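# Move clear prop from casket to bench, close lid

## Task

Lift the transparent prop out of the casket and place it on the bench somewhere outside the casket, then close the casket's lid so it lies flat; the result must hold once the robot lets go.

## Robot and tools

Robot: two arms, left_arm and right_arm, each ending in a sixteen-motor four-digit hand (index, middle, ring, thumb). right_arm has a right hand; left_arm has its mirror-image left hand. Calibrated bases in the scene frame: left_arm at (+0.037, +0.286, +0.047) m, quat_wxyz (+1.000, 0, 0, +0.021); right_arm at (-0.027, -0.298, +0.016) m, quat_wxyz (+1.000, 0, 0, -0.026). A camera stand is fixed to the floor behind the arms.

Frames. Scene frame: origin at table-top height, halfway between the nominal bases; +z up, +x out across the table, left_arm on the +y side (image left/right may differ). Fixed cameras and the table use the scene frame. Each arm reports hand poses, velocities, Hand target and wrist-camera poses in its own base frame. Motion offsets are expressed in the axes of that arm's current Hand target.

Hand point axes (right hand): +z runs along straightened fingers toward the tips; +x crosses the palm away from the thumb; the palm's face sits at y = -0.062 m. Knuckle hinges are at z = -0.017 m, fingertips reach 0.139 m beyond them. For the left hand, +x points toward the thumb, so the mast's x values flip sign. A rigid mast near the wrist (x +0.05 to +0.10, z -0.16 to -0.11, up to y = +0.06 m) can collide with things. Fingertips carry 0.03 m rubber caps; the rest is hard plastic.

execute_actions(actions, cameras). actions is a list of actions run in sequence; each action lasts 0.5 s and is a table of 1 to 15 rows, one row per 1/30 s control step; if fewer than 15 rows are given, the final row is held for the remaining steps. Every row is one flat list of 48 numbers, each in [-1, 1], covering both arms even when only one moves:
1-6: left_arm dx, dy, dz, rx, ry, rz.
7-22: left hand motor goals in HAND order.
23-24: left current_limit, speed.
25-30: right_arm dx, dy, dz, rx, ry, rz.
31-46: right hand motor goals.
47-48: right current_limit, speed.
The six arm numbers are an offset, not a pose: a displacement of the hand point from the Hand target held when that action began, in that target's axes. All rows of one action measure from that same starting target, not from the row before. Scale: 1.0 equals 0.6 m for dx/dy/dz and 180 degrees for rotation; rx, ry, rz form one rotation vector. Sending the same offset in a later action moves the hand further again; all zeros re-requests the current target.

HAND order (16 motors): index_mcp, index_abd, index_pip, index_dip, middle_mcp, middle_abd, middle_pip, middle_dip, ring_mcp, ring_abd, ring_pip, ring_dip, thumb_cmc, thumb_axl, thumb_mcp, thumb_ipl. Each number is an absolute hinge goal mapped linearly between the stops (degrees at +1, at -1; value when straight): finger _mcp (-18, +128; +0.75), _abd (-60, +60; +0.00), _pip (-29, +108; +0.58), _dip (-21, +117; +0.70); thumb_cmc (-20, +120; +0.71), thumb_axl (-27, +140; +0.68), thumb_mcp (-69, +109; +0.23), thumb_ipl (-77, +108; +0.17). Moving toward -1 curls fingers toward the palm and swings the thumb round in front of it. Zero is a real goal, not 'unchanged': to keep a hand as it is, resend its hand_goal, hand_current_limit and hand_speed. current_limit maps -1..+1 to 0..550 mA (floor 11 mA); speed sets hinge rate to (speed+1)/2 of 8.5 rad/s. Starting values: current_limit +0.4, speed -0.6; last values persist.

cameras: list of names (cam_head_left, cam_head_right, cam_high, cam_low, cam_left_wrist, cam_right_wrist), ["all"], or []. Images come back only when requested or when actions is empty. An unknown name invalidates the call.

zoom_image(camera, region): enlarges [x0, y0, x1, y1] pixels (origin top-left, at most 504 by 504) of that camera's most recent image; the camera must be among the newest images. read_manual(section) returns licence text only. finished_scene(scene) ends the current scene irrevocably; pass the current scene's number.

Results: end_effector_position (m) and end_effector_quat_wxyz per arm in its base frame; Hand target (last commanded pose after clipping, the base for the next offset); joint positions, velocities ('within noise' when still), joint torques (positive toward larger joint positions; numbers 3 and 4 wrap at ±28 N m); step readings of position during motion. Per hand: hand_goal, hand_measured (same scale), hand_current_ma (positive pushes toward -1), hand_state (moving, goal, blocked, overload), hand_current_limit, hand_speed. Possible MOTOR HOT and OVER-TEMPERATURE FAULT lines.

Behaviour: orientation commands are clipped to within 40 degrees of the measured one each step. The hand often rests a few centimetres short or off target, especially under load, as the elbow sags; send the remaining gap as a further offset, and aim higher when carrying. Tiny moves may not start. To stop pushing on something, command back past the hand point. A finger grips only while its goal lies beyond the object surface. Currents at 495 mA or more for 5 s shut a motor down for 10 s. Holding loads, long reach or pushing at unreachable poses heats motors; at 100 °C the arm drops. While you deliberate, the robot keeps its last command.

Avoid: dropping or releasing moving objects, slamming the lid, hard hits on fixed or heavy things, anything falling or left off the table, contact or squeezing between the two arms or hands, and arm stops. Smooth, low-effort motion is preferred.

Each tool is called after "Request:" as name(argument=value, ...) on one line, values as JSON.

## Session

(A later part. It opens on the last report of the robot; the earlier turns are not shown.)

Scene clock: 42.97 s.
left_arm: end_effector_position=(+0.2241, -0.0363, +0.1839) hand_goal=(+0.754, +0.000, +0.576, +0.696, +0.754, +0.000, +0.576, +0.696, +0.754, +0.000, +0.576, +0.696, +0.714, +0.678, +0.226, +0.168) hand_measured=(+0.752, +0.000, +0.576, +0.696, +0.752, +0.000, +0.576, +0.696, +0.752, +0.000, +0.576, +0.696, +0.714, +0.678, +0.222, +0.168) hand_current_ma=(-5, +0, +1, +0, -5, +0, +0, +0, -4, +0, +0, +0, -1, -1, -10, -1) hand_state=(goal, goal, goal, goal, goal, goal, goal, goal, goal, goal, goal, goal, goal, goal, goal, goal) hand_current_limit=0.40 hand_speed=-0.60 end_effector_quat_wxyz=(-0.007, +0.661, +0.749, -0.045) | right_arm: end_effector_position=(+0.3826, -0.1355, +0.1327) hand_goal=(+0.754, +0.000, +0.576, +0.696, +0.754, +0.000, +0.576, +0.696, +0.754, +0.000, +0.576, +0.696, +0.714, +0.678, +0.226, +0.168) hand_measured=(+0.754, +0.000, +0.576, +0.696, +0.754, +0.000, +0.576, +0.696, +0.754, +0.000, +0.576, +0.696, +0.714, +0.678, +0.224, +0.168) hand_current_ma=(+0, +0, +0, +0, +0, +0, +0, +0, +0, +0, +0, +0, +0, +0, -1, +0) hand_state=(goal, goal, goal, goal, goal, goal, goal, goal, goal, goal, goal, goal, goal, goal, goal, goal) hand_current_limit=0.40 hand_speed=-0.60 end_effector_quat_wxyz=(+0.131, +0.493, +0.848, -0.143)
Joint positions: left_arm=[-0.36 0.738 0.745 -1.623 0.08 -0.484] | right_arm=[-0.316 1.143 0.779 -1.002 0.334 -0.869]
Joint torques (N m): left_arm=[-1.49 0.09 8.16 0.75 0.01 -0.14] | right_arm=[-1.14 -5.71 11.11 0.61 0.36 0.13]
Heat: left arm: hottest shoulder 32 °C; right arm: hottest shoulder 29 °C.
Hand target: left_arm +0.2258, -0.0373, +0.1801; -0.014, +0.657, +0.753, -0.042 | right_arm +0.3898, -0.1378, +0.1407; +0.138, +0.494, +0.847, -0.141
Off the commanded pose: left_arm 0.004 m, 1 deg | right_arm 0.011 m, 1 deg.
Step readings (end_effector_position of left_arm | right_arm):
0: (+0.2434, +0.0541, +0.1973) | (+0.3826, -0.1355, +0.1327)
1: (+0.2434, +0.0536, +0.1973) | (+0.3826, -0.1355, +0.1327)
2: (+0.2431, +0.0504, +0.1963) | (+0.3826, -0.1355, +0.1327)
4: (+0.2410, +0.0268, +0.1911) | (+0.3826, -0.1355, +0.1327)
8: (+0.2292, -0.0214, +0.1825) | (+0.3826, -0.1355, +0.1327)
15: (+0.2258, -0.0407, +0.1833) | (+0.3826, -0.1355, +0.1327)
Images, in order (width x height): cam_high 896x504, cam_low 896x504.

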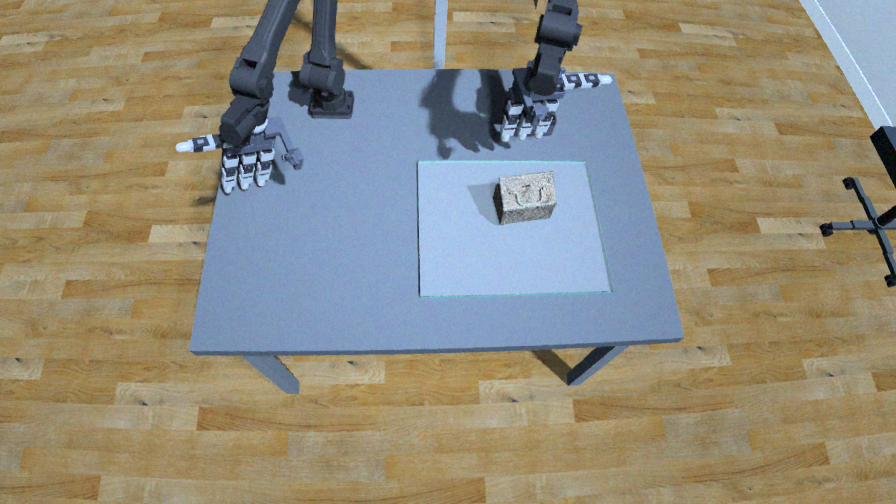

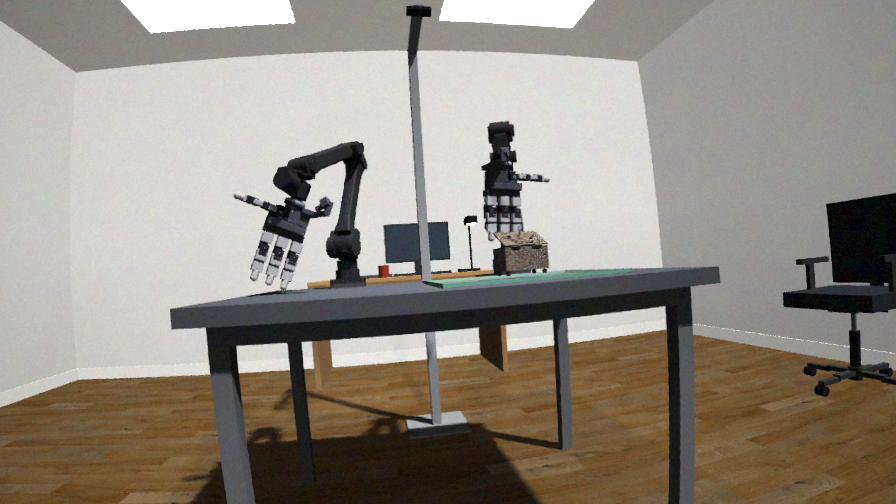

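Request:
execute_actions(actions=[[[0.015,0.1,0.0167,0,0,0,0.754,0,0.576,0.696,0.754,0,0.576,0.696,0.754,0,0.576,0.696,0.714,0.678,0.226,0.168,0.4,-0.6,0,0,0,0,0,0,0.754,0,0.576,0.696,0.754,0,0.576,0.696,0.754,0,0.576,0.696,0.714,0.678,0.226,0.168,0.4,-0.6]],[[0,0.033,0,0,0,0,0.754,0,0.576,0.696,0.754,0,0.576,0.696,0.754,0,0.576,0.696,0.714,0.678,0.226,0.168,0.4,-0.6,0,0,0,0,0,0,0.754,0,0.576,0.696,0.754,0,0.576,0.696,0.754,0,0.576,0.696,0.714,0.678,0.226,0.168,0.4,-0.6]]], cameras=["cam_high","cam_low"])

Request:
zoom_image(camera="cam_high", region=[460, 100, 620, 240])

Request:
zoom_image(camera="cam_low", region=[460, 150, 600, 290])

Scene clock: 45.73 s.
left_arm: end_effector_position=(+0.2823, -0.0160, +0.1449) hand_goal=(+0.754, +0.000, +0.576, +0.696, +0.754, +0.000, +0.576, +0.696, +0.754, +0.000, +0.576, +0.696, +0.714, +0.678, +0.226, +0.168) hand_measured=(+0.752, +0.000, +0.576, +0.696, +0.752, +0.000, +0.576, +0.696, +0.752, +0.000, +0.576, +0.696, +0.714, +0.678, +0.222, +0.168) hand_current_ma=(-4, +0, +1, +0, -4, +0, +0, +0, -3, +0, +0, +0, +0, -1, -10, -1) hand_state=(goal, goal, goal, goal, goal, goal, goal, goal, goal, goal, goal, goal, goal, goal, goal, goal) hand_current_limit=0.40 hand_speed=-0.60 end_effector_quat_wxyz=(-0.034, +0.654, +0.754, -0.053) | right_arm: end_effector_position=(+0.3826, -0.1355, +0.1327) hand_goal=(+0.754, +0.000, +0.576, +0.696, +0.754, +0.000, +0.576, +0.696, +0.754, +0.000, +0.576, +0.696, +0.714, +0.678, +0.226, +0.168) hand_measured=(+0.754, +0.000, +0.576, +0.696, +0.754, +0.000, +0.576, +0.696, +0.754, +0.000, +0.576, +0.696, +0.714, +0.678, +0.224, +0.168) hand_current_ma=(+0, +0, +0, +0, +0, +0, +0, +0, +0, +0, +0, +0, +0, +0, -1, +0) hand_state=(goal, goal, goal, goal, goal, goal, goal, goal, goal, goal, goal, goal, goal, goal, goal, goal) hand_current_limit=0.40 hand_speed=-0.60 end_effector_quat_wxyz=(+0.131, +0.493, +0.848, -0.143)
Joint positions: left_arm=[-0.193 0.964 0.756 -1.475 0.058 -0.331] | right_arm=[-0.316 1.143 0.779 -1.002 0.334 -0.869]
Joint torques (N m): left_arm=[-0.62 -2.37 12.12 0.49 0.07 0.11] | right_arm=[-1.14 -5.77 11.11 0.62 0.35 0.12]
Heat: left arm: hottest shoulder 32 °C; right arm: hottest shoulder 29 °C.
Hand target: left_arm +0.3027, -0.0182, +0.1633; -0.014, +0.657, +0.753, -0.042 | right_arm +0.3898, -0.1378, +0.1407; +0.138, +0.494, +0.847, -0.141
Off the commanded pose: left_arm 0.028 m, 3 deg | right_arm 0.011 m, 1 deg.
Step readings (end_effector_position of left_arm | right_arm):
0: (+0.2241, -0.0362, +0.1839) | (+0.3826, -0.1355, +0.1327)
1: (+0.2244, -0.0363, +0.1838) | (+0.3826, -0.1355, +0.1327)
2: (+0.2269, -0.0354, +0.1831) | (+0.3826, -0.1355, +0.1327)
4: (+0.2375, -0.0312, +0.1795) | (+0.3826, -0.1355, +0.1327)
8: (+0.2579, -0.0176, +0.1626) | (+0.3826, -0.1355, +0.1327)
15: (+0.2683, -0.0178, +0.1526) | (+0.3826, -0.1355, +0.1327)
16: (+0.2686, -0.0181, +0.1526) | (+0.3826, -0.1355, +0.1327)
17: (+0.2692, -0.0179, +0.1523) | (+0.3826, -0.1355, +0.1327)
19: (+0.2724, -0.0173, +0.1508) | (+0.3826, -0.1355, +0.1327)
23: (+0.2786, -0.0153, +0.1455) | (+0.3826, -0.1355, +0.1327)
30: (+0.2817, -0.0156, +0.1442) | (+0.3826, -0.1355, +0.1327)
Images, in order (width x height): cam_high 896x504, cam_low 896x504.

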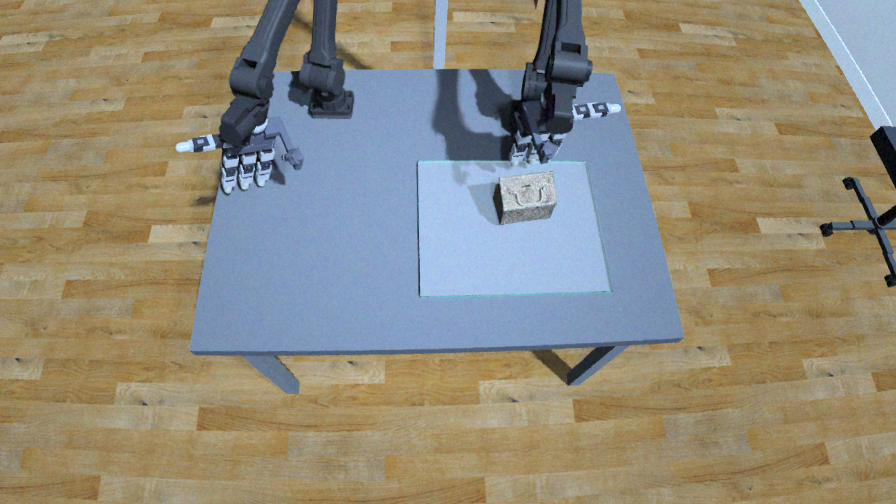

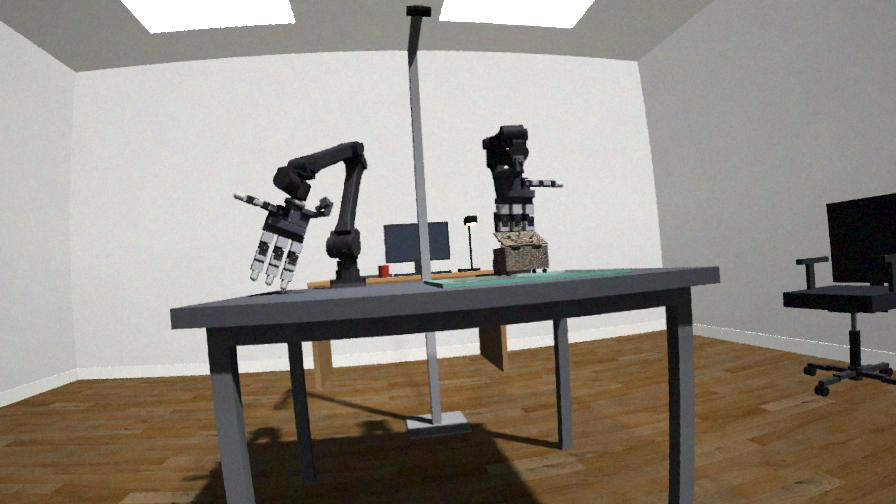

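Scaled by 3.150.

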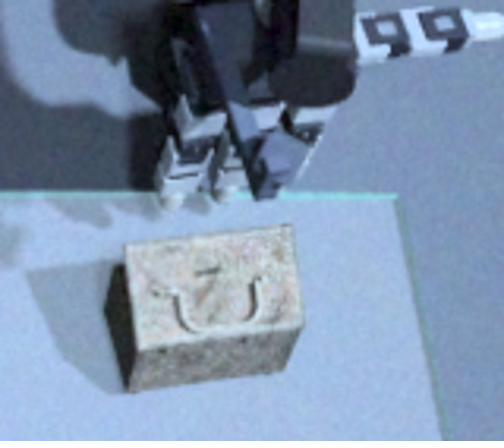

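Scaled by 3.600.

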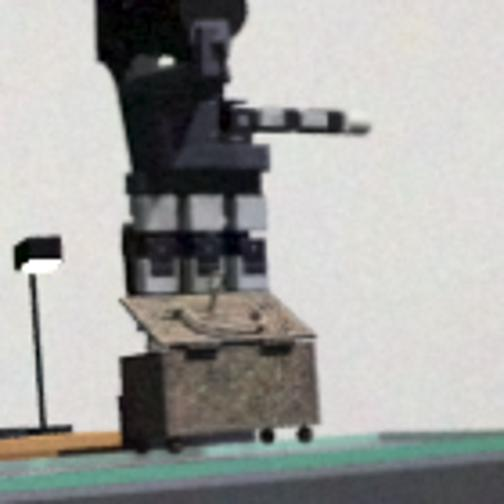

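Request:
execute_actions(actions=[[[0,0,-0.055,0,0,0,0.754,0,0.576,0.696,0.754,0,0.576,0.696,0.754,0,0.576,0.696,0.714,0.678,0.226,0.168,0.4,-0.6,0,0,0,0,0,0,0.754,0,0.576,0.696,0.754,0,0.576,0.696,0.754,0,0.576,0.696,0.714,0.678,0.226,0.168,0.4,-0.6]]], cameras=["cam_left_wrist"])

Scene clock: 46.97 s.
left_arm: end_effector_position=(+0.2915, -0.0162, +0.1780) hand_goal=(+0.754, +0.000, +0.576, +0.696, +0.754, +0.000, +0.576, +0.696, +0.754, +0.000, +0.576, +0.696, +0.714, +0.678, +0.226, +0.168) hand_measured=(+0.752, +0.000, +0.576, +0.696, +0.752, +0.000, +0.576, +0.696, +0.752, +0.000, +0.576, +0.696, +0.714, +0.678, +0.222, +0.168) hand_current_ma=(-4, +0, +1, +0, -4, +0, +0, +0, -3, +0, +0, +0, +0, -1, -10, -1) hand_state=(goal, goal, goal, goal, goal, goal, goal, goal, goal, goal, goal, goal, goal, goal, goal, goal) hand_current_limit=0.40 hand_speed=-0.60 end_effector_quat_wxyz=(-0.027, +0.655, +0.753, -0.050) | right_arm: end_effector_position=(+0.3826, -0.1355, +0.1327) hand_goal=(+0.754, +0.000, +0.576, +0.696, +0.754, +0.000, +0.576, +0.696, +0.754, +0.000, +0.576, +0.696, +0.714, +0.678, +0.226, +0.168) hand_measured=(+0.754, +0.000, +0.576, +0.696, +0.754, +0.000, +0.576, +0.696, +0.754, +0.000, +0.576, +0.696, +0.714, +0.678, +0.224, +0.168) hand_current_ma=(+0, +0, +0, +0, +0, +0, +0, +0, +0, +0, +0, +0, +0, +0, -1, +0) hand_state=(goal, goal, goal, goal, goal, goal, goal, goal, goal, goal, goal, goal, goal, goal, goal, goal) hand_current_limit=0.40 hand_speed=-0.60 end_effector_quat_wxyz=(+0.131, +0.493, +0.848, -0.143)
Joint positions: left_arm=[-0.185 0.964 0.843 -1.547 0.058 -0.322] | right_arm=[-0.316 1.143 0.779 -1.002 0.334 -0.869]
Joint torques (N m): left_arm=[-0.26 -2.78 11.79 -0.34 0.04 0.07] | right_arm=[-1.03 -5.77 11.12 0.62 0.35 0.13]
Heat: left arm: hottest shoulder 32 °C; right arm: hottest shoulder 29 °C.
Hand target: left_arm +0.3051, -0.0167, +0.1961; -0.014, +0.657, +0.753, -0.042 | right_arm +0.3898, -0.1378, +0.1407; +0.138, +0.494, +0.847, -0.141
Off the commanded pose: left_arm 0.023 m, 2 deg | right_arm 0.011 m, 1 deg.
Step readings (end_effector_position of left_arm | right_arm):
0: (+0.2823, -0.0161, +0.1449) | (+0.3826, -0.1355, +0.1327)
1: (+0.2824, -0.0161, +0.1450) | (+0.3826, -0.1355, +0.1327)
2: (+0.2826, -0.0160, +0.1463) | (+0.3826, -0.1355, +0.1327)
4: (+0.2830, -0.0158, +0.1523) | (+0.3826, -0.1355, +0.1327)
8: (+0.2905, -0.0162, +0.1712) | (+0.3826, -0.1355, +0.1327)
15: (+0.2922, -0.0164, +0.1781) | (+0.3826, -0.1355, +0.1327)
Images, in order (width x height): cam_left_wrist 672x504.

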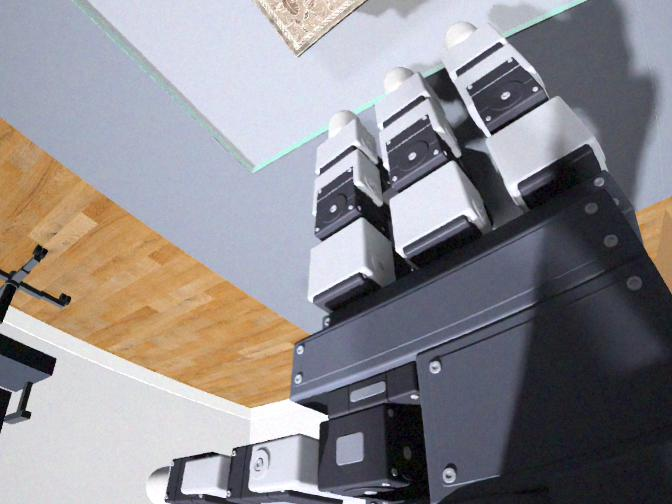

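Request:
execute_actions(actions=[[[0,0.033,-0.01,0,0,0,0.754,0,0.576,0.696,0.754,0,0.576,0.696,0.754,0,0.576,0.696,0.714,0.678,0.226,0.168,0.4,-0.6,0,0,0,0,0,0,0.754,0,0.576,0.696,0.754,0,0.576,0.696,0.754,0,0.576,0.696,0.714,0.678,0.226,0.168,0.4,-0.6]],[[0,0.033,-0.01,0,0,0,0.754,0,0.576,0.696,0.754,0,0.576,0.696,0.754,0,0.576,0.696,0.714,0.678,0.226,0.168,0.4,-0.6,0,0,0,0,0,0,0.754,0,0.576,0.696,0.754,0,0.576,0.696,0.754,0,0.576,0.696,0.714,0.678,0.226,0.168,0.4,-0.6]]], cameras=["cam_high","cam_low"])

Request:
zoom_image(camera="cam_high", region=[460, 100, 620, 240])

Request:
zoom_image(camera="cam_low", region=[460, 150, 600, 290])

Scene clock: 48.80 s.
left_arm: end_effector_position=(+0.3258, -0.0104, +0.1874) hand_goal=(+0.754, +0.000, +0.576, +0.696, +0.754, +0.000, +0.576, +0.696, +0.754, +0.000, +0.576, +0.696, +0.714, +0.678, +0.226, +0.168) hand_measured=(+0.752, +0.000, +0.576, +0.696, +0.752, +0.000, +0.576, +0.696, +0.752, +0.000, +0.576, +0.696, +0.714, +0.678, +0.222, +0.168) hand_current_ma=(-4, +0, +1, +0, -4, +0, +0, +0, -3, +0, +0, +0, +0, -1, -10, -1) hand_state=(goal, goal, goal, goal, goal, goal, goal, goal, goal, goal, goal, goal, goal, goal, goal, goal) hand_current_limit=0.40 hand_speed=-0.60 end_effector_quat_wxyz=(-0.031, +0.654, +0.754, -0.053) | right_arm: end_effector_position=(+0.3826, -0.1355, +0.1327) hand_goal=(+0.754, +0.000, +0.576, +0.696, +0.754, +0.000, +0.576, +0.696, +0.754, +0.000, +0.576, +0.696, +0.714, +0.678, +0.226, +0.168) hand_measured=(+0.754, +0.000, +0.576, +0.696, +0.754, +0.000, +0.576, +0.696, +0.754, +0.000, +0.576, +0.696, +0.714, +0.678, +0.224, +0.168) hand_current_ma=(+0, +0, +0, +0, +0, +0, +0, +0, +0, +0, +0, +0, +0, +0, -1, +0) hand_state=(goal, goal, goal, goal, goal, goal, goal, goal, goal, goal, goal, goal, goal, goal, goal, goal) hand_current_limit=0.40 hand_speed=-0.60 end_effector_quat_wxyz=(+0.131, +0.493, +0.848, -0.143)
Joint positions: left_arm=[-0.139 1.065 0.932 -1.547 0.056 -0.277] | right_arm=[-0.316 1.143 0.779 -1.002 0.334 -0.869]
Joint torques (N m): left_arm=[0.03 -3.96 12.07 0.39 0.08 0.08] | right_arm=[-1.03 -5.71 11.14 0.61 0.35 0.13]
Heat: left arm: hottest shoulder 32 °C; right arm: hottest shoulder 29 °C.
Hand target: left_arm +0.3451, -0.0108, +0.2050; -0.014, +0.657, +0.753, -0.042 | right_arm +0.3898, -0.1378, +0.1407; +0.138, +0.494, +0.847, -0.141
Off the commanded pose: left_arm 0.026 m, 2 deg | right_arm 0.011 m, 1 deg.
Step readings (end_effector_position of left_arm | right_arm):
0: (+0.2915, -0.0162, +0.1780) | (+0.3826, -0.1355, +0.1327)
1: (+0.2916, -0.0162, +0.1780) | (+0.3826, -0.1355, +0.1327)
2: (+0.2920, -0.0161, +0.1783) | (+0.3826, -0.1355, +0.1327)
4: (+0.2953, -0.0151, +0.1797) | (+0.3826, -0.1355, +0.1327)
8: (+0.3047, -0.0128, +0.1829) | (+0.3826, -0.1355, +0.1327)
15: (+0.3075, -0.0127, +0.1828) | (+0.3826, -0.1355, +0.1327)
16: (+0.3076, -0.0128, +0.1829) | (+0.3826, -0.1355, +0.1327)
17: (+0.3082, -0.0127, +0.1831) | (+0.3826, -0.1355, +0.1327)
19: (+0.3124, -0.0120, +0.1846) | (+0.3826, -0.1355, +0.1327)
23: (+0.3230, -0.0102, +0.1878) | (+0.3826, -0.1355, +0.1327)
30: (+0.3258, -0.0103, +0.1874) | (+0.3826, -0.1355, +0.1327)
Images, in order (width x height): cam_high 896x504, cam_low 896x504.

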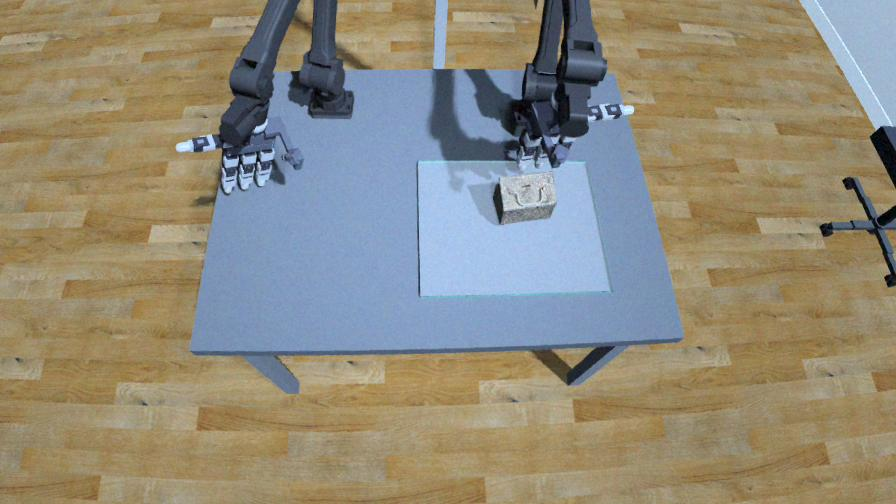

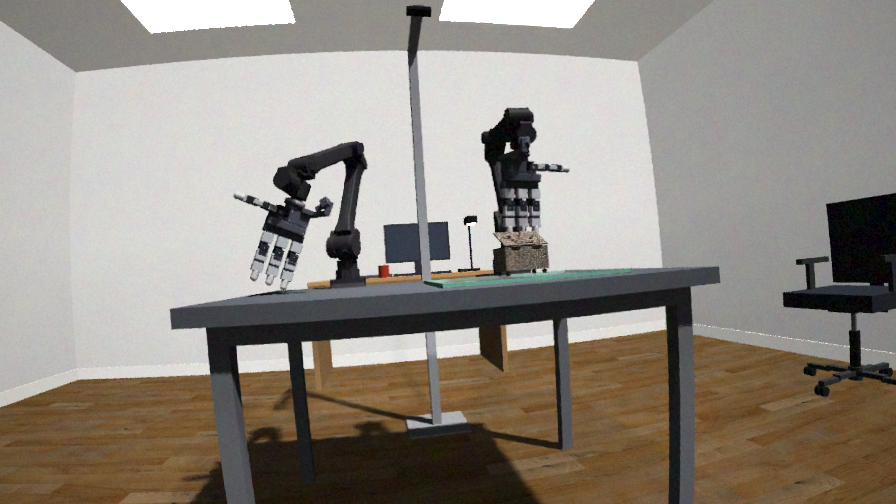

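Scaled by 3.150.

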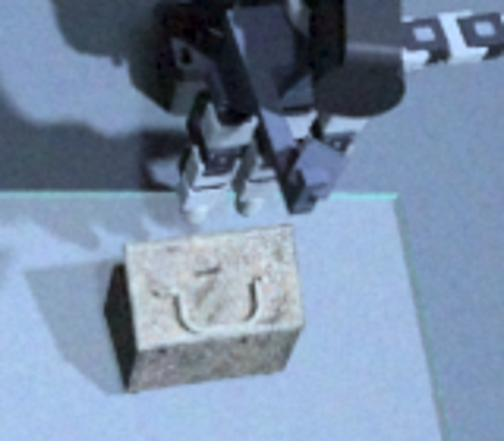

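Scaled by 3.600.

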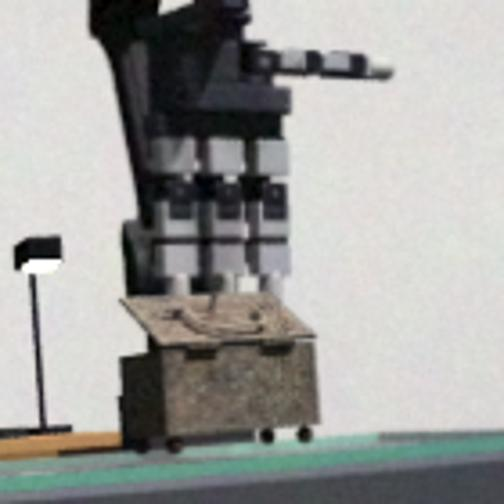

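Request:
execute_actions(actions=[[[-0.04,0.025,0.017,0,0,0,0.754,0,0.576,0.696,0.754,0,0.576,0.696,0.754,0,0.576,0.696,0.714,0.678,0.226,0.168,0.4,-0.6,0,0,0,0,0,0,0.754,0,0.576,0.696,0.754,0,0.576,0.696,0.754,0,0.576,0.696,0.714,0.678,0.226,0.168,0.4,-0.6]],[[0,0.033,-0.01,0,0,0,0.754,0,0.576,0.696,0.754,0,0.576,0.696,0.754,0,0.576,0.696,0.714,0.678,0.226,0.168,0.4,-0.6,0,0,0,0,0,0,0.754,0,0.576,0.696,0.754,0,0.576,0.696,0.754,0,0.576,0.696,0.714,0.678,0.226,0.168,0.4,-0.6]]], cameras=["cam_high","cam_low"])

Request:
zoom_image(camera="cam_high", region=[460, 100, 620, 240])

Request:
zoom_image(camera="cam_low", region=[460, 150, 600, 290])

Scene clock: 50.87 s.
left_arm: end_effector_position=(+0.3592, -0.0297, +0.1815) hand_goal=(+0.754, +0.000, +0.576, +0.696, +0.754, +0.000, +0.576, +0.696, +0.754, +0.000, +0.576, +0.696, +0.714, +0.678, +0.226, +0.168) hand_measured=(+0.754, +0.000, +0.578, +0.696, +0.760, +0.000, +0.578, +0.696, +0.764, +0.002, +0.582, +0.696, +0.714, +0.678, +0.222, +0.168) hand_current_ma=(+1, +0, +2, +0, +15, +1, +5, +0, +26, +3, +11, +1, +0, -1, -10, -1) hand_state=(goal, goal, goal, goal, goal, goal, goal, goal, goal, goal, goal, goal, goal, goal, goal, goal) hand_current_limit=0.40 hand_speed=-0.60 end_effector_quat_wxyz=(-0.033, +0.658, +0.750, -0.055) | right_arm: end_effector_position=(+0.3826, -0.1355, +0.1327) hand_goal=(+0.754, +0.000, +0.576, +0.696, +0.754, +0.000, +0.576, +0.696, +0.754, +0.000, +0.576, +0.696, +0.714, +0.678, +0.226, +0.168) hand_measured=(+0.754, +0.000, +0.576, +0.696, +0.754, +0.000, +0.576, +0.696, +0.754, +0.000, +0.576, +0.696, +0.714, +0.678, +0.224, +0.168) hand_current_ma=(+0, +0, +0, +0, +0, +0, +0, +0, +0, +0, +0, +0, +0, +0, -1, +0) hand_state=(goal, goal, goal, goal, goal, goal, goal, goal, goal, goal, goal, goal, goal, goal, goal, goal) hand_current_limit=0.40 hand_speed=-0.60 end_effector_quat_wxyz=(+0.131, +0.493, +0.848, -0.143)
Joint positions: left_arm=[-0.185 1.172 0.994 -1.506 0.06 -0.313] | right_arm=[-0.316 1.143 0.779 -1.002 0.334 -0.869]
Joint torques (N m): left_arm=[-0.21 -5.07 12.56 0.59 0.01 -0.03] | right_arm=[-1.14 -5.77 11.14 0.59 0.35 0.13]
Heat: left arm: hottest shoulder 32 °C; right arm: hottest shoulder 29 °C.
Hand target: left_arm +0.3825, -0.0302, +0.1987; -0.014, +0.657, +0.753, -0.042 | right_arm +0.3898, -0.1378, +0.1407; +0.138, +0.494, +0.847, -0.141
Off the commanded pose: left_arm 0.029 m, 3 deg | right_arm 0.011 m, 1 deg.
Step readings (end_effector_position of left_arm | right_arm):
0: (+0.3259, -0.0104, +0.1874) | (+0.3826, -0.1355, +0.1327)
1: (+0.3260, -0.0105, +0.1873) | (+0.3826, -0.1355, +0.1327)
2: (+0.3267, -0.0110, +0.1871) | (+0.3826, -0.1355, +0.1327)
4: (+0.3312, -0.0144, +0.1859) | (+0.3826, -0.1355, +0.1327)
8: (+0.3403, -0.0256, +0.1800) | (+0.3826, -0.1355, +0.1327)
15: (+0.3414, -0.0286, +0.1757) | (+0.3826, -0.1355, +0.1327)
16: (+0.3415, -0.0286, +0.1757) | (+0.3826, -0.1355, +0.1327)
17: (+0.3420, -0.0287, +0.1760) | (+0.3826, -0.1355, +0.1327)
19: (+0.3454, -0.0292, +0.1771) | (+0.3826, -0.1355, +0.1327)
23: (+0.3554, -0.0301, +0.1801) | (+0.3826, -0.1355, +0.1327)
30: (+0.3592, -0.0297, +0.1815) | (+0.3826, -0.1355, +0.1327)
Images, in order (width x height): cam_high 896x504, cam_low 896x504.

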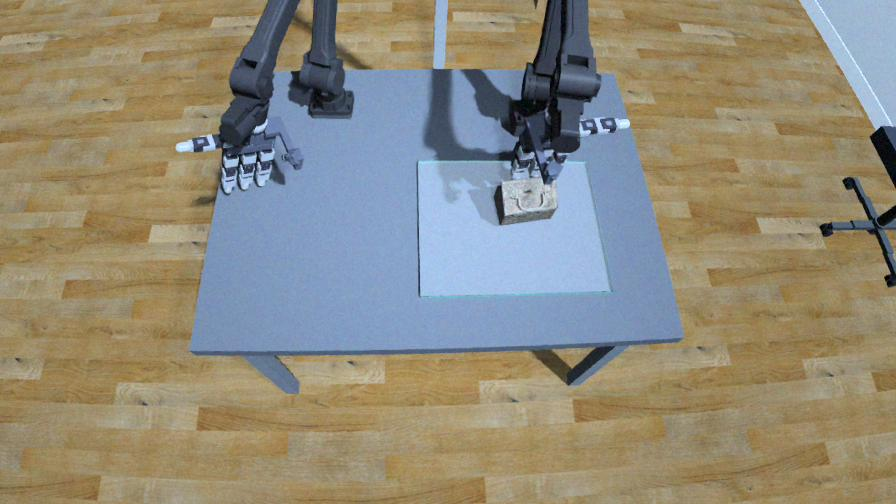

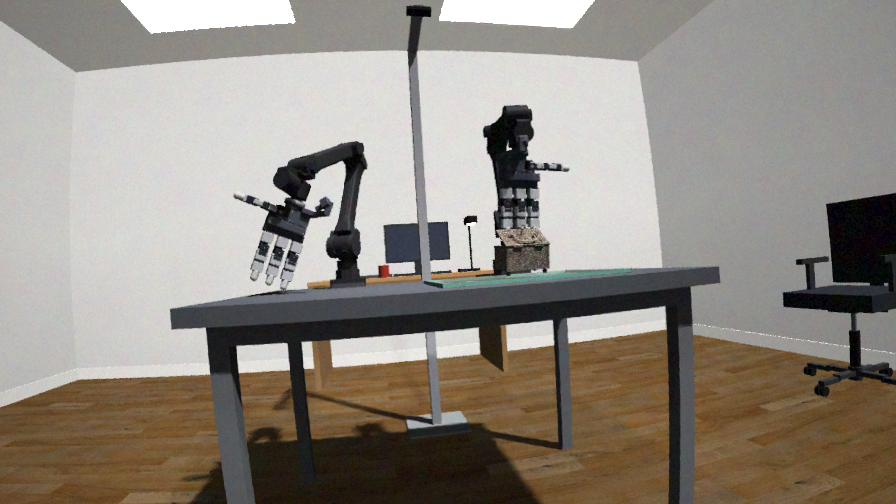

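Scaled by 3.150.

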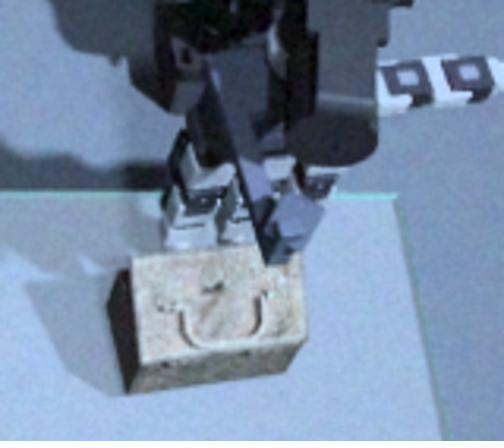

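Scaled by 3.600.

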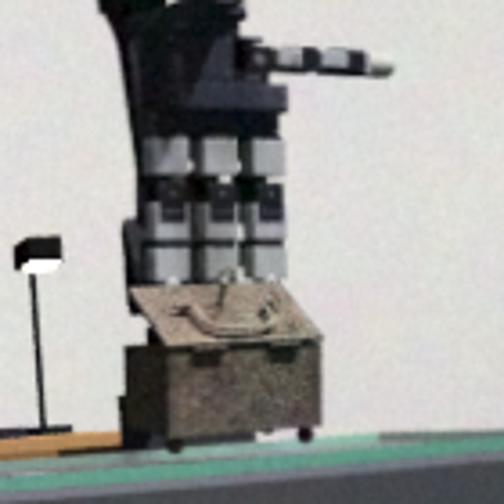

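Request:
execute_actions(actions=[[[0,0.033,-0.008,0,0,0,0.754,0,0.576,0.696,0.754,0,0.576,0.696,0.754,0,0.576,0.696,0.714,0.678,0.226,0.168,0.4,-0.6,0,0,0,0,0,0,0.754,0,0.576,0.696,0.754,0,0.576,0.696,0.754,0,0.576,0.696,0.714,0.678,0.226,0.168,0.4,-0.6]],[[0,0.033,-0.008,0,0,0,0.754,0,0.576,0.696,0.754,0,0.576,0.696,0.754,0,0.576,0.696,0.714,0.678,0.226,0.168,0.4,-0.6,0,0,0,0,0,0,0.754,0,0.576,0.696,0.754,0,0.576,0.696,0.754,0,0.576,0.696,0.714,0.678,0.226,0.168,0.4,-0.6]]], cameras=["cam_high","cam_low"])

Request:
zoom_image(camera="cam_high", region=[460, 100, 620, 240])

Request:
zoom_image(camera="cam_low", region=[460, 150, 600, 290])

Scene clock: 53.03 s.
left_arm: end_effector_position=(+0.4018, -0.0242, +0.1908) hand_goal=(+0.754, +0.000, +0.576, +0.696, +0.754, +0.000, +0.576, +0.696, +0.754, +0.000, +0.576, +0.696, +0.714, +0.678, +0.226, +0.168) hand_measured=(+0.754, +0.000, +0.578, +0.696, +0.754, +0.000, +0.578, +0.696, +0.754, +0.002, +0.578, +0.698, +0.714, +0.678, +0.222, +0.168) hand_current_ma=(-1, +0, +2, +0, +0, +1, +3, +1, +0, +3, +3, +2, +0, -1, -10, -1) hand_state=(goal, goal, goal, goal, goal, goal, goal, goal, goal, goal, goal, goal, goal, goal, goal, goal) hand_current_limit=0.40 hand_speed=-0.60 end_effector_quat_wxyz=(-0.028, +0.654, +0.754, -0.052) | right_arm: end_effector_position=(+0.3826, -0.1355, +0.1327) hand_goal=(+0.754, +0.000, +0.576, +0.696, +0.754, +0.000, +0.576, +0.696, +0.754, +0.000, +0.576, +0.696, +0.714, +0.678, +0.226, +0.168) hand_measured=(+0.754, +0.000, +0.576, +0.696, +0.754, +0.000, +0.576, +0.696, +0.754, +0.000, +0.576, +0.696, +0.714, +0.678, +0.224, +0.168) hand_current_ma=(+0, +0, +0, +0, +0, +0, +0, +0, +0, +0, +0, +0, +0, +0, -1, +0) hand_state=(goal, goal, goal, goal, goal, goal, goal, goal, goal, goal, goal, goal, goal, goal, goal, goal) hand_current_limit=0.40 hand_speed=-0.60 end_effector_quat_wxyz=(+0.131, +0.493, +0.848, -0.143)
Joint positions: left_arm=[-0.148 1.273 1.101 -1.502 0.057 -0.286] | right_arm=[-0.316 1.143 0.779 -1.002 0.334 -0.869]
Joint torques (N m): left_arm=[-1.03 -6.65 12.01 0.43 -0.01 0.02] | right_arm=[-0.97 -5.89 11.14 0.62 0.35 0.14]
Heat: left arm: hottest shoulder 32 °C; right arm: hottest shoulder 29 °C.
Hand target: left_arm +0.4224, -0.0244, +0.2050; -0.014, +0.657, +0.753, -0.042 | right_arm +0.3898, -0.1378, +0.1407; +0.138, +0.494, +0.847, -0.141
Off the commanded pose: left_arm 0.025 m, 2 deg | right_arm 0.011 m, 1 deg.
Step readings (end_effector_position of left_arm | right_arm):
0: (+0.3592, -0.0297, +0.1815) | (+0.3826, -0.1355, +0.1327)
1: (+0.3593, -0.0296, +0.1816) | (+0.3826, -0.1355, +0.1327)
2: (+0.3600, -0.0296, +0.1817) | (+0.3826, -0.1355, +0.1327)
4: (+0.3643, -0.0290, +0.1830) | (+0.3826, -0.1355, +0.1327)
8: (+0.3766, -0.0272, +0.1863) | (+0.3826, -0.1355, +0.1327)
15: (+0.3804, -0.0268, +0.1870) | (+0.3826, -0.1355, +0.1327)
16: (+0.3805, -0.0267, +0.1870) | (+0.3826, -0.1355, +0.1327)
17: (+0.3813, -0.0268, +0.1872) | (+0.3826, -0.1355, +0.1327)
19: (+0.3855, -0.0263, +0.1881) | (+0.3826, -0.1355, +0.1327)
23: (+0.3976, -0.0244, +0.1904) | (+0.3826, -0.1355, +0.1327)
30: (+0.4018, -0.0241, +0.1908) | (+0.3826, -0.1355, +0.1327)
Images, in order (width x height): cam_high 896x504, cam_low 896x504.

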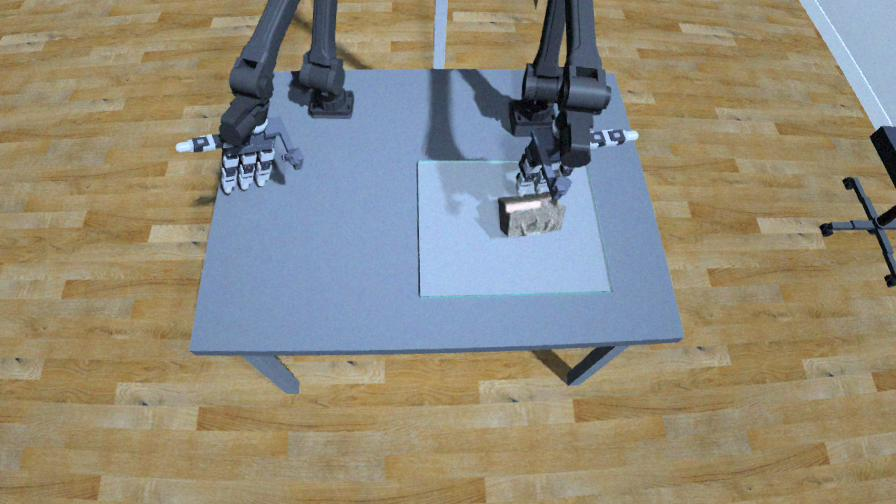

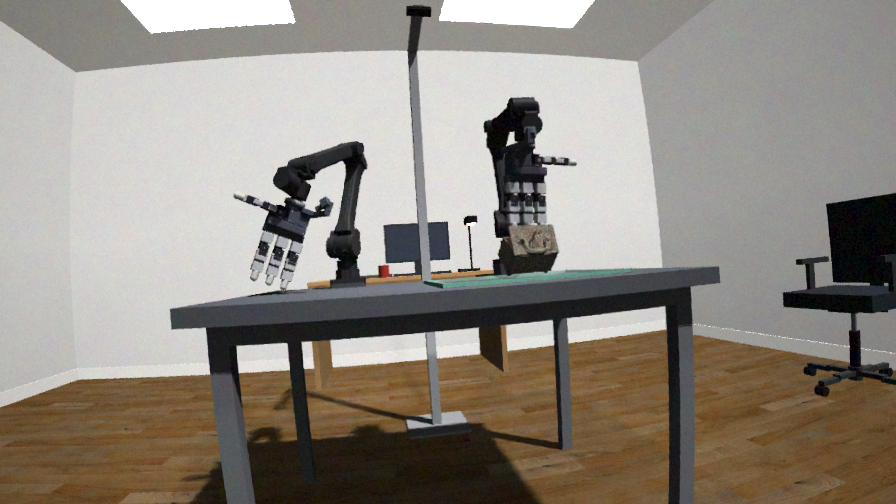

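Scaled by 3.150.

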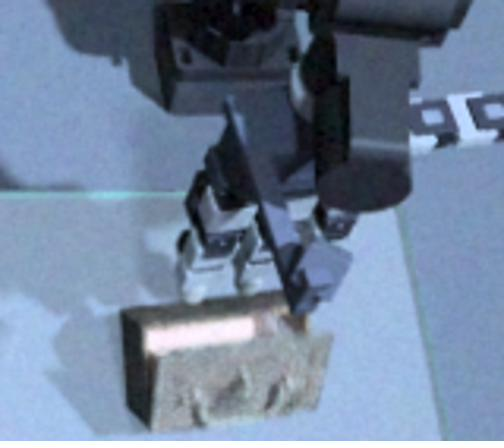

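Scaled by 3.600.

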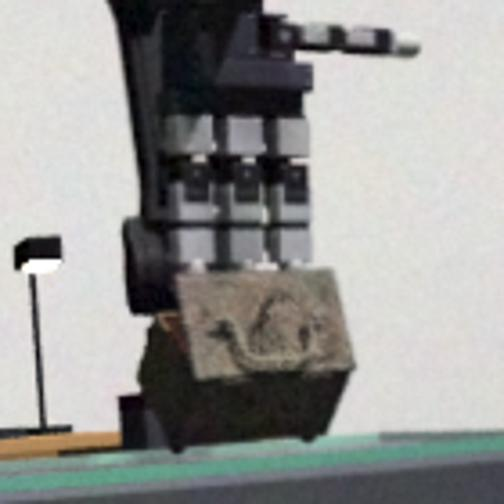

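Request:
execute_actions(actions=[[[0,-0.033,0,0,0,0,0.754,0,0.576,0.696,0.754,0,0.576,0.696,0.754,0,0.576,0.696,0.714,0.678,0.226,0.168,0.4,-0.6,0,0,0,0,0,0,0.754,0,0.576,0.696,0.754,0,0.576,0.696,0.754,0,0.576,0.696,0.714,0.678,0.226,0.168,0.4,-0.6]]], cameras=["cam_high","cam_low"])

Request:
zoom_image(camera="cam_high", region=[460, 130, 620, 270])

Request:
zoom_image(camera="cam_low", region=[460, 150, 600, 290])

Scene clock: 54.50 s.
left_arm: end_effector_position=(+0.4010, -0.0241, +0.1957) hand_goal=(+0.754, +0.000, +0.576, +0.696, +0.754, +0.000, +0.576, +0.696, +0.754, +0.000, +0.576, +0.696, +0.714, +0.678, +0.226, +0.168) hand_measured=(+0.754, +0.000, +0.578, +0.696, +0.754, +0.000, +0.578, +0.696, +0.754, +0.002, +0.578, +0.698, +0.714, +0.678, +0.222, +0.168) hand_current_ma=(-1, +0, +2, +0, +0, +1, +3, +1, +0, +3, +3, +2, +0, -1, -10, -1) hand_state=(goal, goal, goal, goal, goal, goal, goal, goal, goal, goal, goal, goal, goal, goal, goal, goal) hand_current_limit=0.40 hand_speed=-0.60 end_effector_quat_wxyz=(-0.023, +0.655, +0.754, -0.049) | right_arm: end_effector_position=(+0.3826, -0.1355, +0.1327) hand_goal=(+0.754, +0.000, +0.576, +0.696, +0.754, +0.000, +0.576, +0.696, +0.754, +0.000, +0.576, +0.696, +0.714, +0.678, +0.226, +0.168) hand_measured=(+0.754, +0.000, +0.576, +0.696, +0.754, +0.000, +0.576, +0.696, +0.754, +0.000, +0.576, +0.696, +0.714, +0.678, +0.224, +0.168) hand_current_ma=(+0, +0, +0, +0, +0, +0, +0, +0, +0, +0, +0, +0, +0, +0, -1, +0) hand_state=(goal, goal, goal, goal, goal, goal, goal, goal, goal, goal, goal, goal, goal, goal, goal, goal) hand_current_limit=0.40 hand_speed=-0.60 end_effector_quat_wxyz=(+0.131, +0.493, +0.848, -0.143)
Joint positions: left_arm=[-0.148 1.261 1.101 -1.502 0.057 -0.286] | right_arm=[-0.316 1.143 0.779 -1.002 0.334 -0.869]
Joint torques (N m): left_arm=[-1.2 -9.35 9.24 -0.09 0.08 -0.08] | right_arm=[-1.08 -5.83 11.18 0.59 0.35 0.12]
Heat: left arm: hottest shoulder 32 °C; right arm: hottest shoulder 29 °C.
Hand target: left_arm +0.4028, -0.0271, +0.2066; -0.014, +0.657, +0.753, -0.042 | right_arm +0.3898, -0.1378, +0.1407; +0.138, +0.494, +0.847, -0.141
Off the commanded pose: left_arm 0.011 m, 1 deg | right_arm 0.011 m, 1 deg.
Step readings (end_effector_position of left_arm | right_arm):
0: (+0.4018, -0.0242, +0.1908) | (+0.3826, -0.1355, +0.1327)
1: (+0.4018, -0.0242, +0.1908) | (+0.3826, -0.1355, +0.1327)
2: (+0.4018, -0.0242, +0.1908) | (+0.3826, -0.1355, +0.1327)
4: (+0.4018, -0.0242, +0.1908) | (+0.3826, -0.1355, +0.1327)
8: (+0.4016, -0.0242, +0.1918) | (+0.3826, -0.1355, +0.1327)
15: (+0.4010, -0.0241, +0.1955) | (+0.3826, -0.1355, +0.1327)
Images, in order (width x height): cam_high 896x504, cam_low 896x504.

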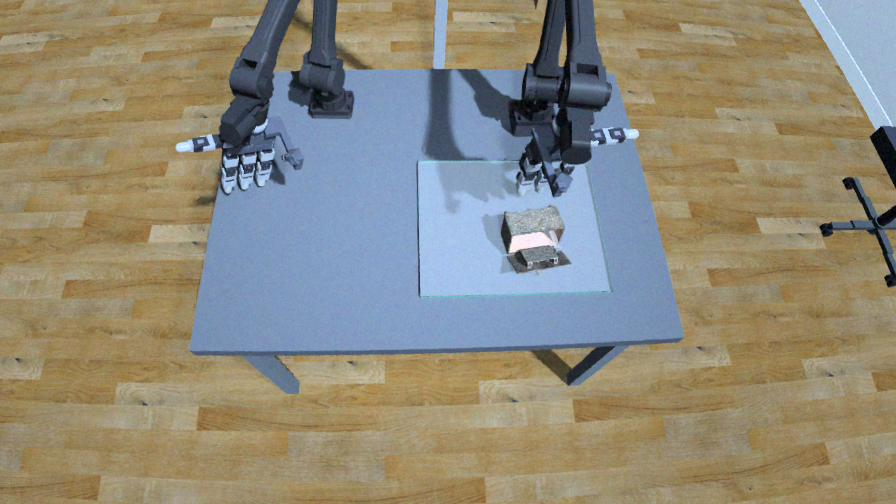

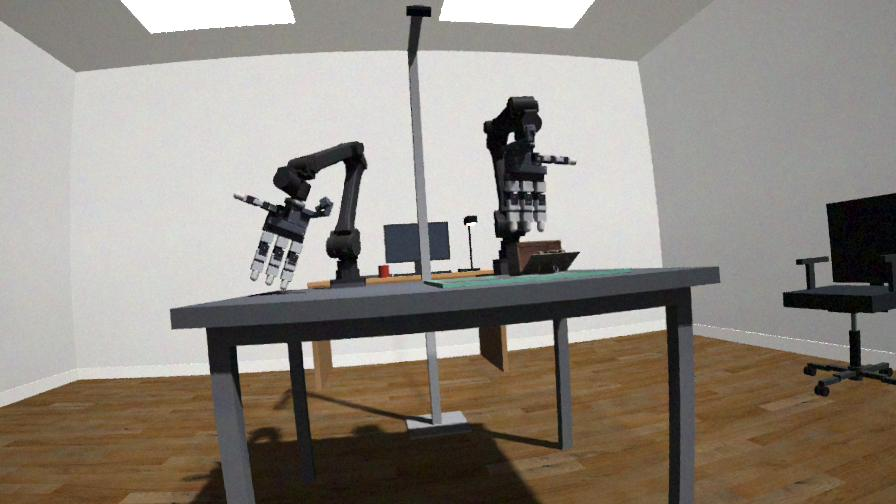

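Scaled by 3.150.

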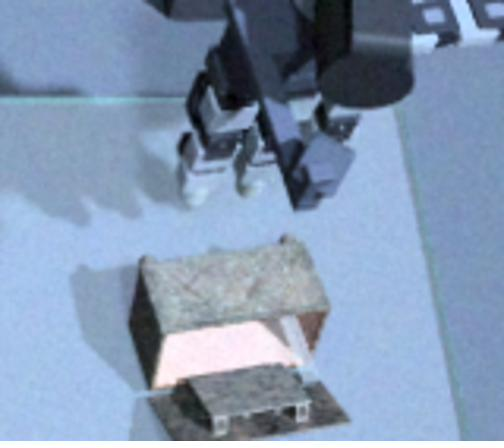

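Scaled by 3.600.

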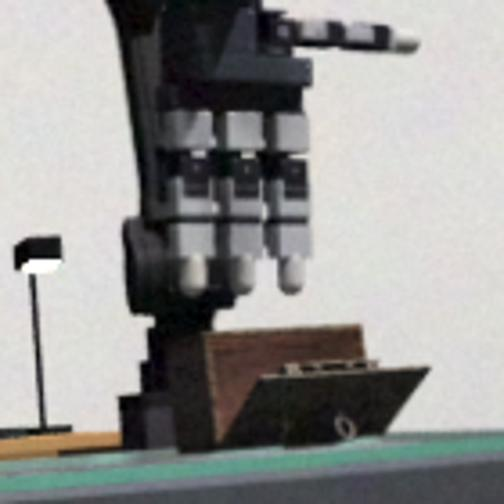

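Request:
zoom_image(camera="cam_high", region=[490, 195, 590, 285])

Request:
zoom_image(camera="cam_low", region=[500, 230, 590, 285])

Scaled by 5.040.

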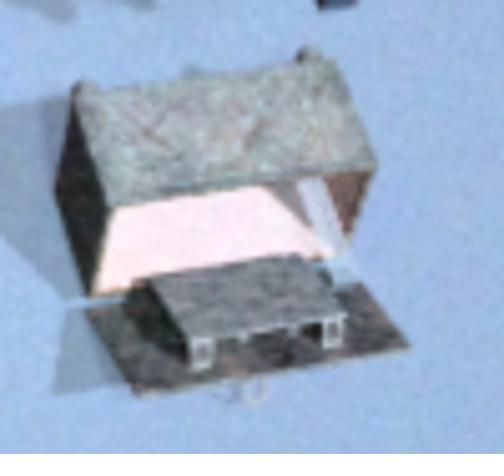

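Scaled by 5.600.

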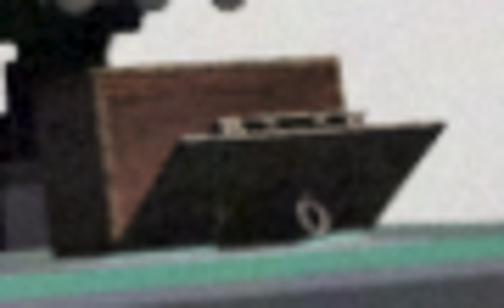

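Request:
execute_actions(actions=[[[0,-0.033,-0.14,0,0,0,0.754,0,0.576,0.696,0.754,0,0.576,0.696,0.754,0,0.576,0.696,0.714,0.678,0.226,0.168,0.4,-0.6,0,0,0,0,0,0,0.754,0,0.576,0.696,0.754,0,0.576,0.696,0.754,0,0.576,0.696,0.714,0.678,0.226,0.168,0.4,-0.6]],[[-0.064,0.14,0,0,0,-0.189,0.754,0,0.576,0.696,0.754,0,0.576,0.696,0.754,0,0.576,0.696,0.714,0.678,0.226,0.168,0.4,-0.6,0,0,0,0,0,0,0.754,0,0.576,0.696,0.754,0,0.576,0.696,0.754,0,0.576,0.696,0.714,0.678,0.226,0.168,0.4,-0.6]],[[-0.114,0.055,0,0,0,-0.189,0.754,0,0.576,0.696,0.754,0,0.576,0.696,0.754,0,0.576,0.696,0.714,0.678,0.226,0.168,0.4,-0.6,0,0,0,0,0,0,0.754,0,0.576,0.696,0.754,0,0.576,0.696,0.754,0,0.576,0.696,0.714,0.678,0.226,0.168,0.4,-0.6]]], cameras=["cam_left_wrist"])

Scene clock: 59.63 s.
left_arm: end_effector_position=(+0.5382, -0.0807, +0.2718) hand_goal=(+0.754, +0.000, +0.576, +0.696, +0.754, +0.000, +0.576, +0.696, +0.754, +0.000, +0.576, +0.696, +0.714, +0.678, +0.226, +0.168) hand_measured=(+0.752, +0.000, +0.576, +0.696, +0.752, +0.000, +0.578, +0.696, +0.754, +0.002, +0.578, +0.698, +0.714, +0.678, +0.222, +0.168) hand_current_ma=(-3, +0, +1, +0, -2, +1, +2, +1, -1, +2, +2, +2, -1, -1, -11, -1) hand_state=(goal, goal, goal, goal, goal, goal, goal, goal, goal, goal, goal, goal, goal, goal, goal, goal) hand_current_limit=0.40 hand_speed=-0.60 end_effector_quat_wxyz=(-0.006, +0.137, +0.990, -0.025) | right_arm: end_effector_position=(+0.3826, -0.1355, +0.1327) hand_goal=(+0.754, +0.000, +0.576, +0.696, +0.754, +0.000, +0.576, +0.696, +0.754, +0.000, +0.576, +0.696, +0.714, +0.678, +0.226, +0.168) hand_measured=(+0.754, +0.000, +0.576, +0.696, +0.754, +0.000, +0.576, +0.696, +0.754, +0.000, +0.576, +0.696, +0.714, +0.678, +0.224, +0.168) hand_current_ma=(+0, +0, +0, +0, +0, +0, +0, +0, +0, +0, +0, +0, +0, +0, -1, +0) hand_state=(goal, goal, goal, goal, goal, goal, goal, goal, goal, goal, goal, goal, goal, goal, goal, goal) hand_current_limit=0.40 hand_speed=-0.60 end_effector_quat_wxyz=(+0.131, +0.493, +0.848, -0.143)
Joint positions: left_arm=[-0.288 1.829 1.945 -1.691 0.051 -1.583] | right_arm=[-0.316 1.143 0.779 -1.002 0.334 -0.869]
Joint torques (N m): left_arm=[-2.02 -17.32 12.1 -0.08 0.04 -0.19] | right_arm=[-1.08 -5.83 11.18 0.61 0.36 0.13]
Heat: left arm: hottest shoulder 32 °C; right arm: hottest shoulder 29 °C.
Hand target: left_arm +0.5480, -0.0816, +0.2824; -0.035, +0.123, +0.991, -0.027 | right_arm +0.3898, -0.1378, +0.1407; +0.138, +0.494, +0.847, -0.141
Off the commanded pose: left_arm 0.014 m, 4 deg | right_arm 0.011 m, 1 deg.
joint sent to its limit (left arm) — joint 4 (wrist pitch), lower limit. The joint targets are off in orientation, not in position.
Step readings (end_effector_position of left_arm | right_arm):
0: (+0.4010, -0.0241, +0.1957) | (+0.3826, -0.1355, +0.1327)
1: (+0.4005, -0.0240, +0.1957) | (+0.3826, -0.1355, +0.1327)
2: (+0.3974, -0.0235, +0.1965) | (+0.3826, -0.1355, +0.1327)
4: (+0.3880, -0.0221, +0.2031) | (+0.3826, -0.1355, +0.1327)
8: (+0.3812, -0.0213, +0.2396) | (+0.3826, -0.1355, +0.1327)
15: (+0.3810, -0.0221, +0.2771) | (+0.3826, -0.1355, +0.1327)
16: (+0.3810, -0.0222, +0.2771) | (+0.3826, -0.1355, +0.1327)
17: (+0.3821, -0.0226, +0.2767) | (+0.3826, -0.1355, +0.1327)
19: (+0.3960, -0.0310, +0.2799) | (+0.3826, -0.1355, +0.1327)
23: (+0.4461, -0.0576, +0.2806) | (+0.3826, -0.1355, +0.1327)
30: (+0.4677, -0.0580, +0.2603) | (+0.3826, -0.1355, +0.1327)
31: (+0.4679, -0.0570, +0.2609) | (+0.3826, -0.1355, +0.1327)
32: (+0.4697, -0.0568, +0.2634) | (+0.3826, -0.1355, +0.1327)
34: (+0.4846, -0.0613, +0.2730) | (+0.3826, -0.1355, +0.1327)
38: (+0.5285, -0.0768, +0.2868) | (+0.3826, -0.1355, +0.1327)
45: (+0.5423, -0.0806, +0.2676) | (+0.3826, -0.1355, +0.1327)
Images, in order (width x height): cam_left_wrist 672x504.

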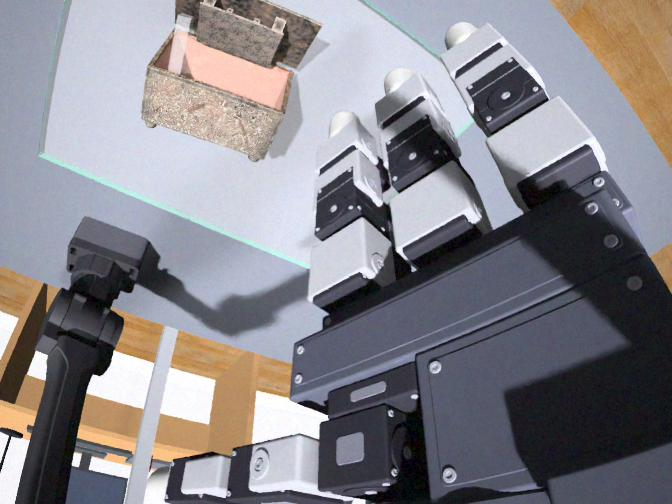

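Request:
zoom_image(camera="cam_left_wrist", region=[120, 0, 350, 180])

Scaled by 2.191 from the camera's 672x504 image, which has a finer 960x720 frame.

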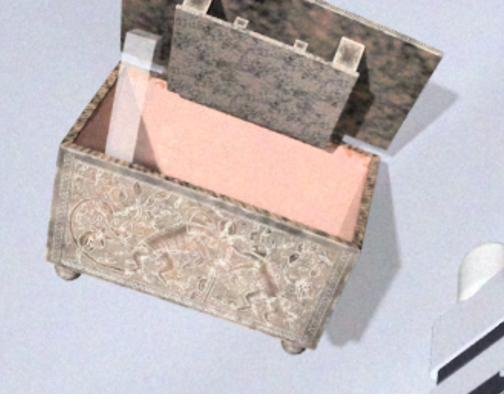

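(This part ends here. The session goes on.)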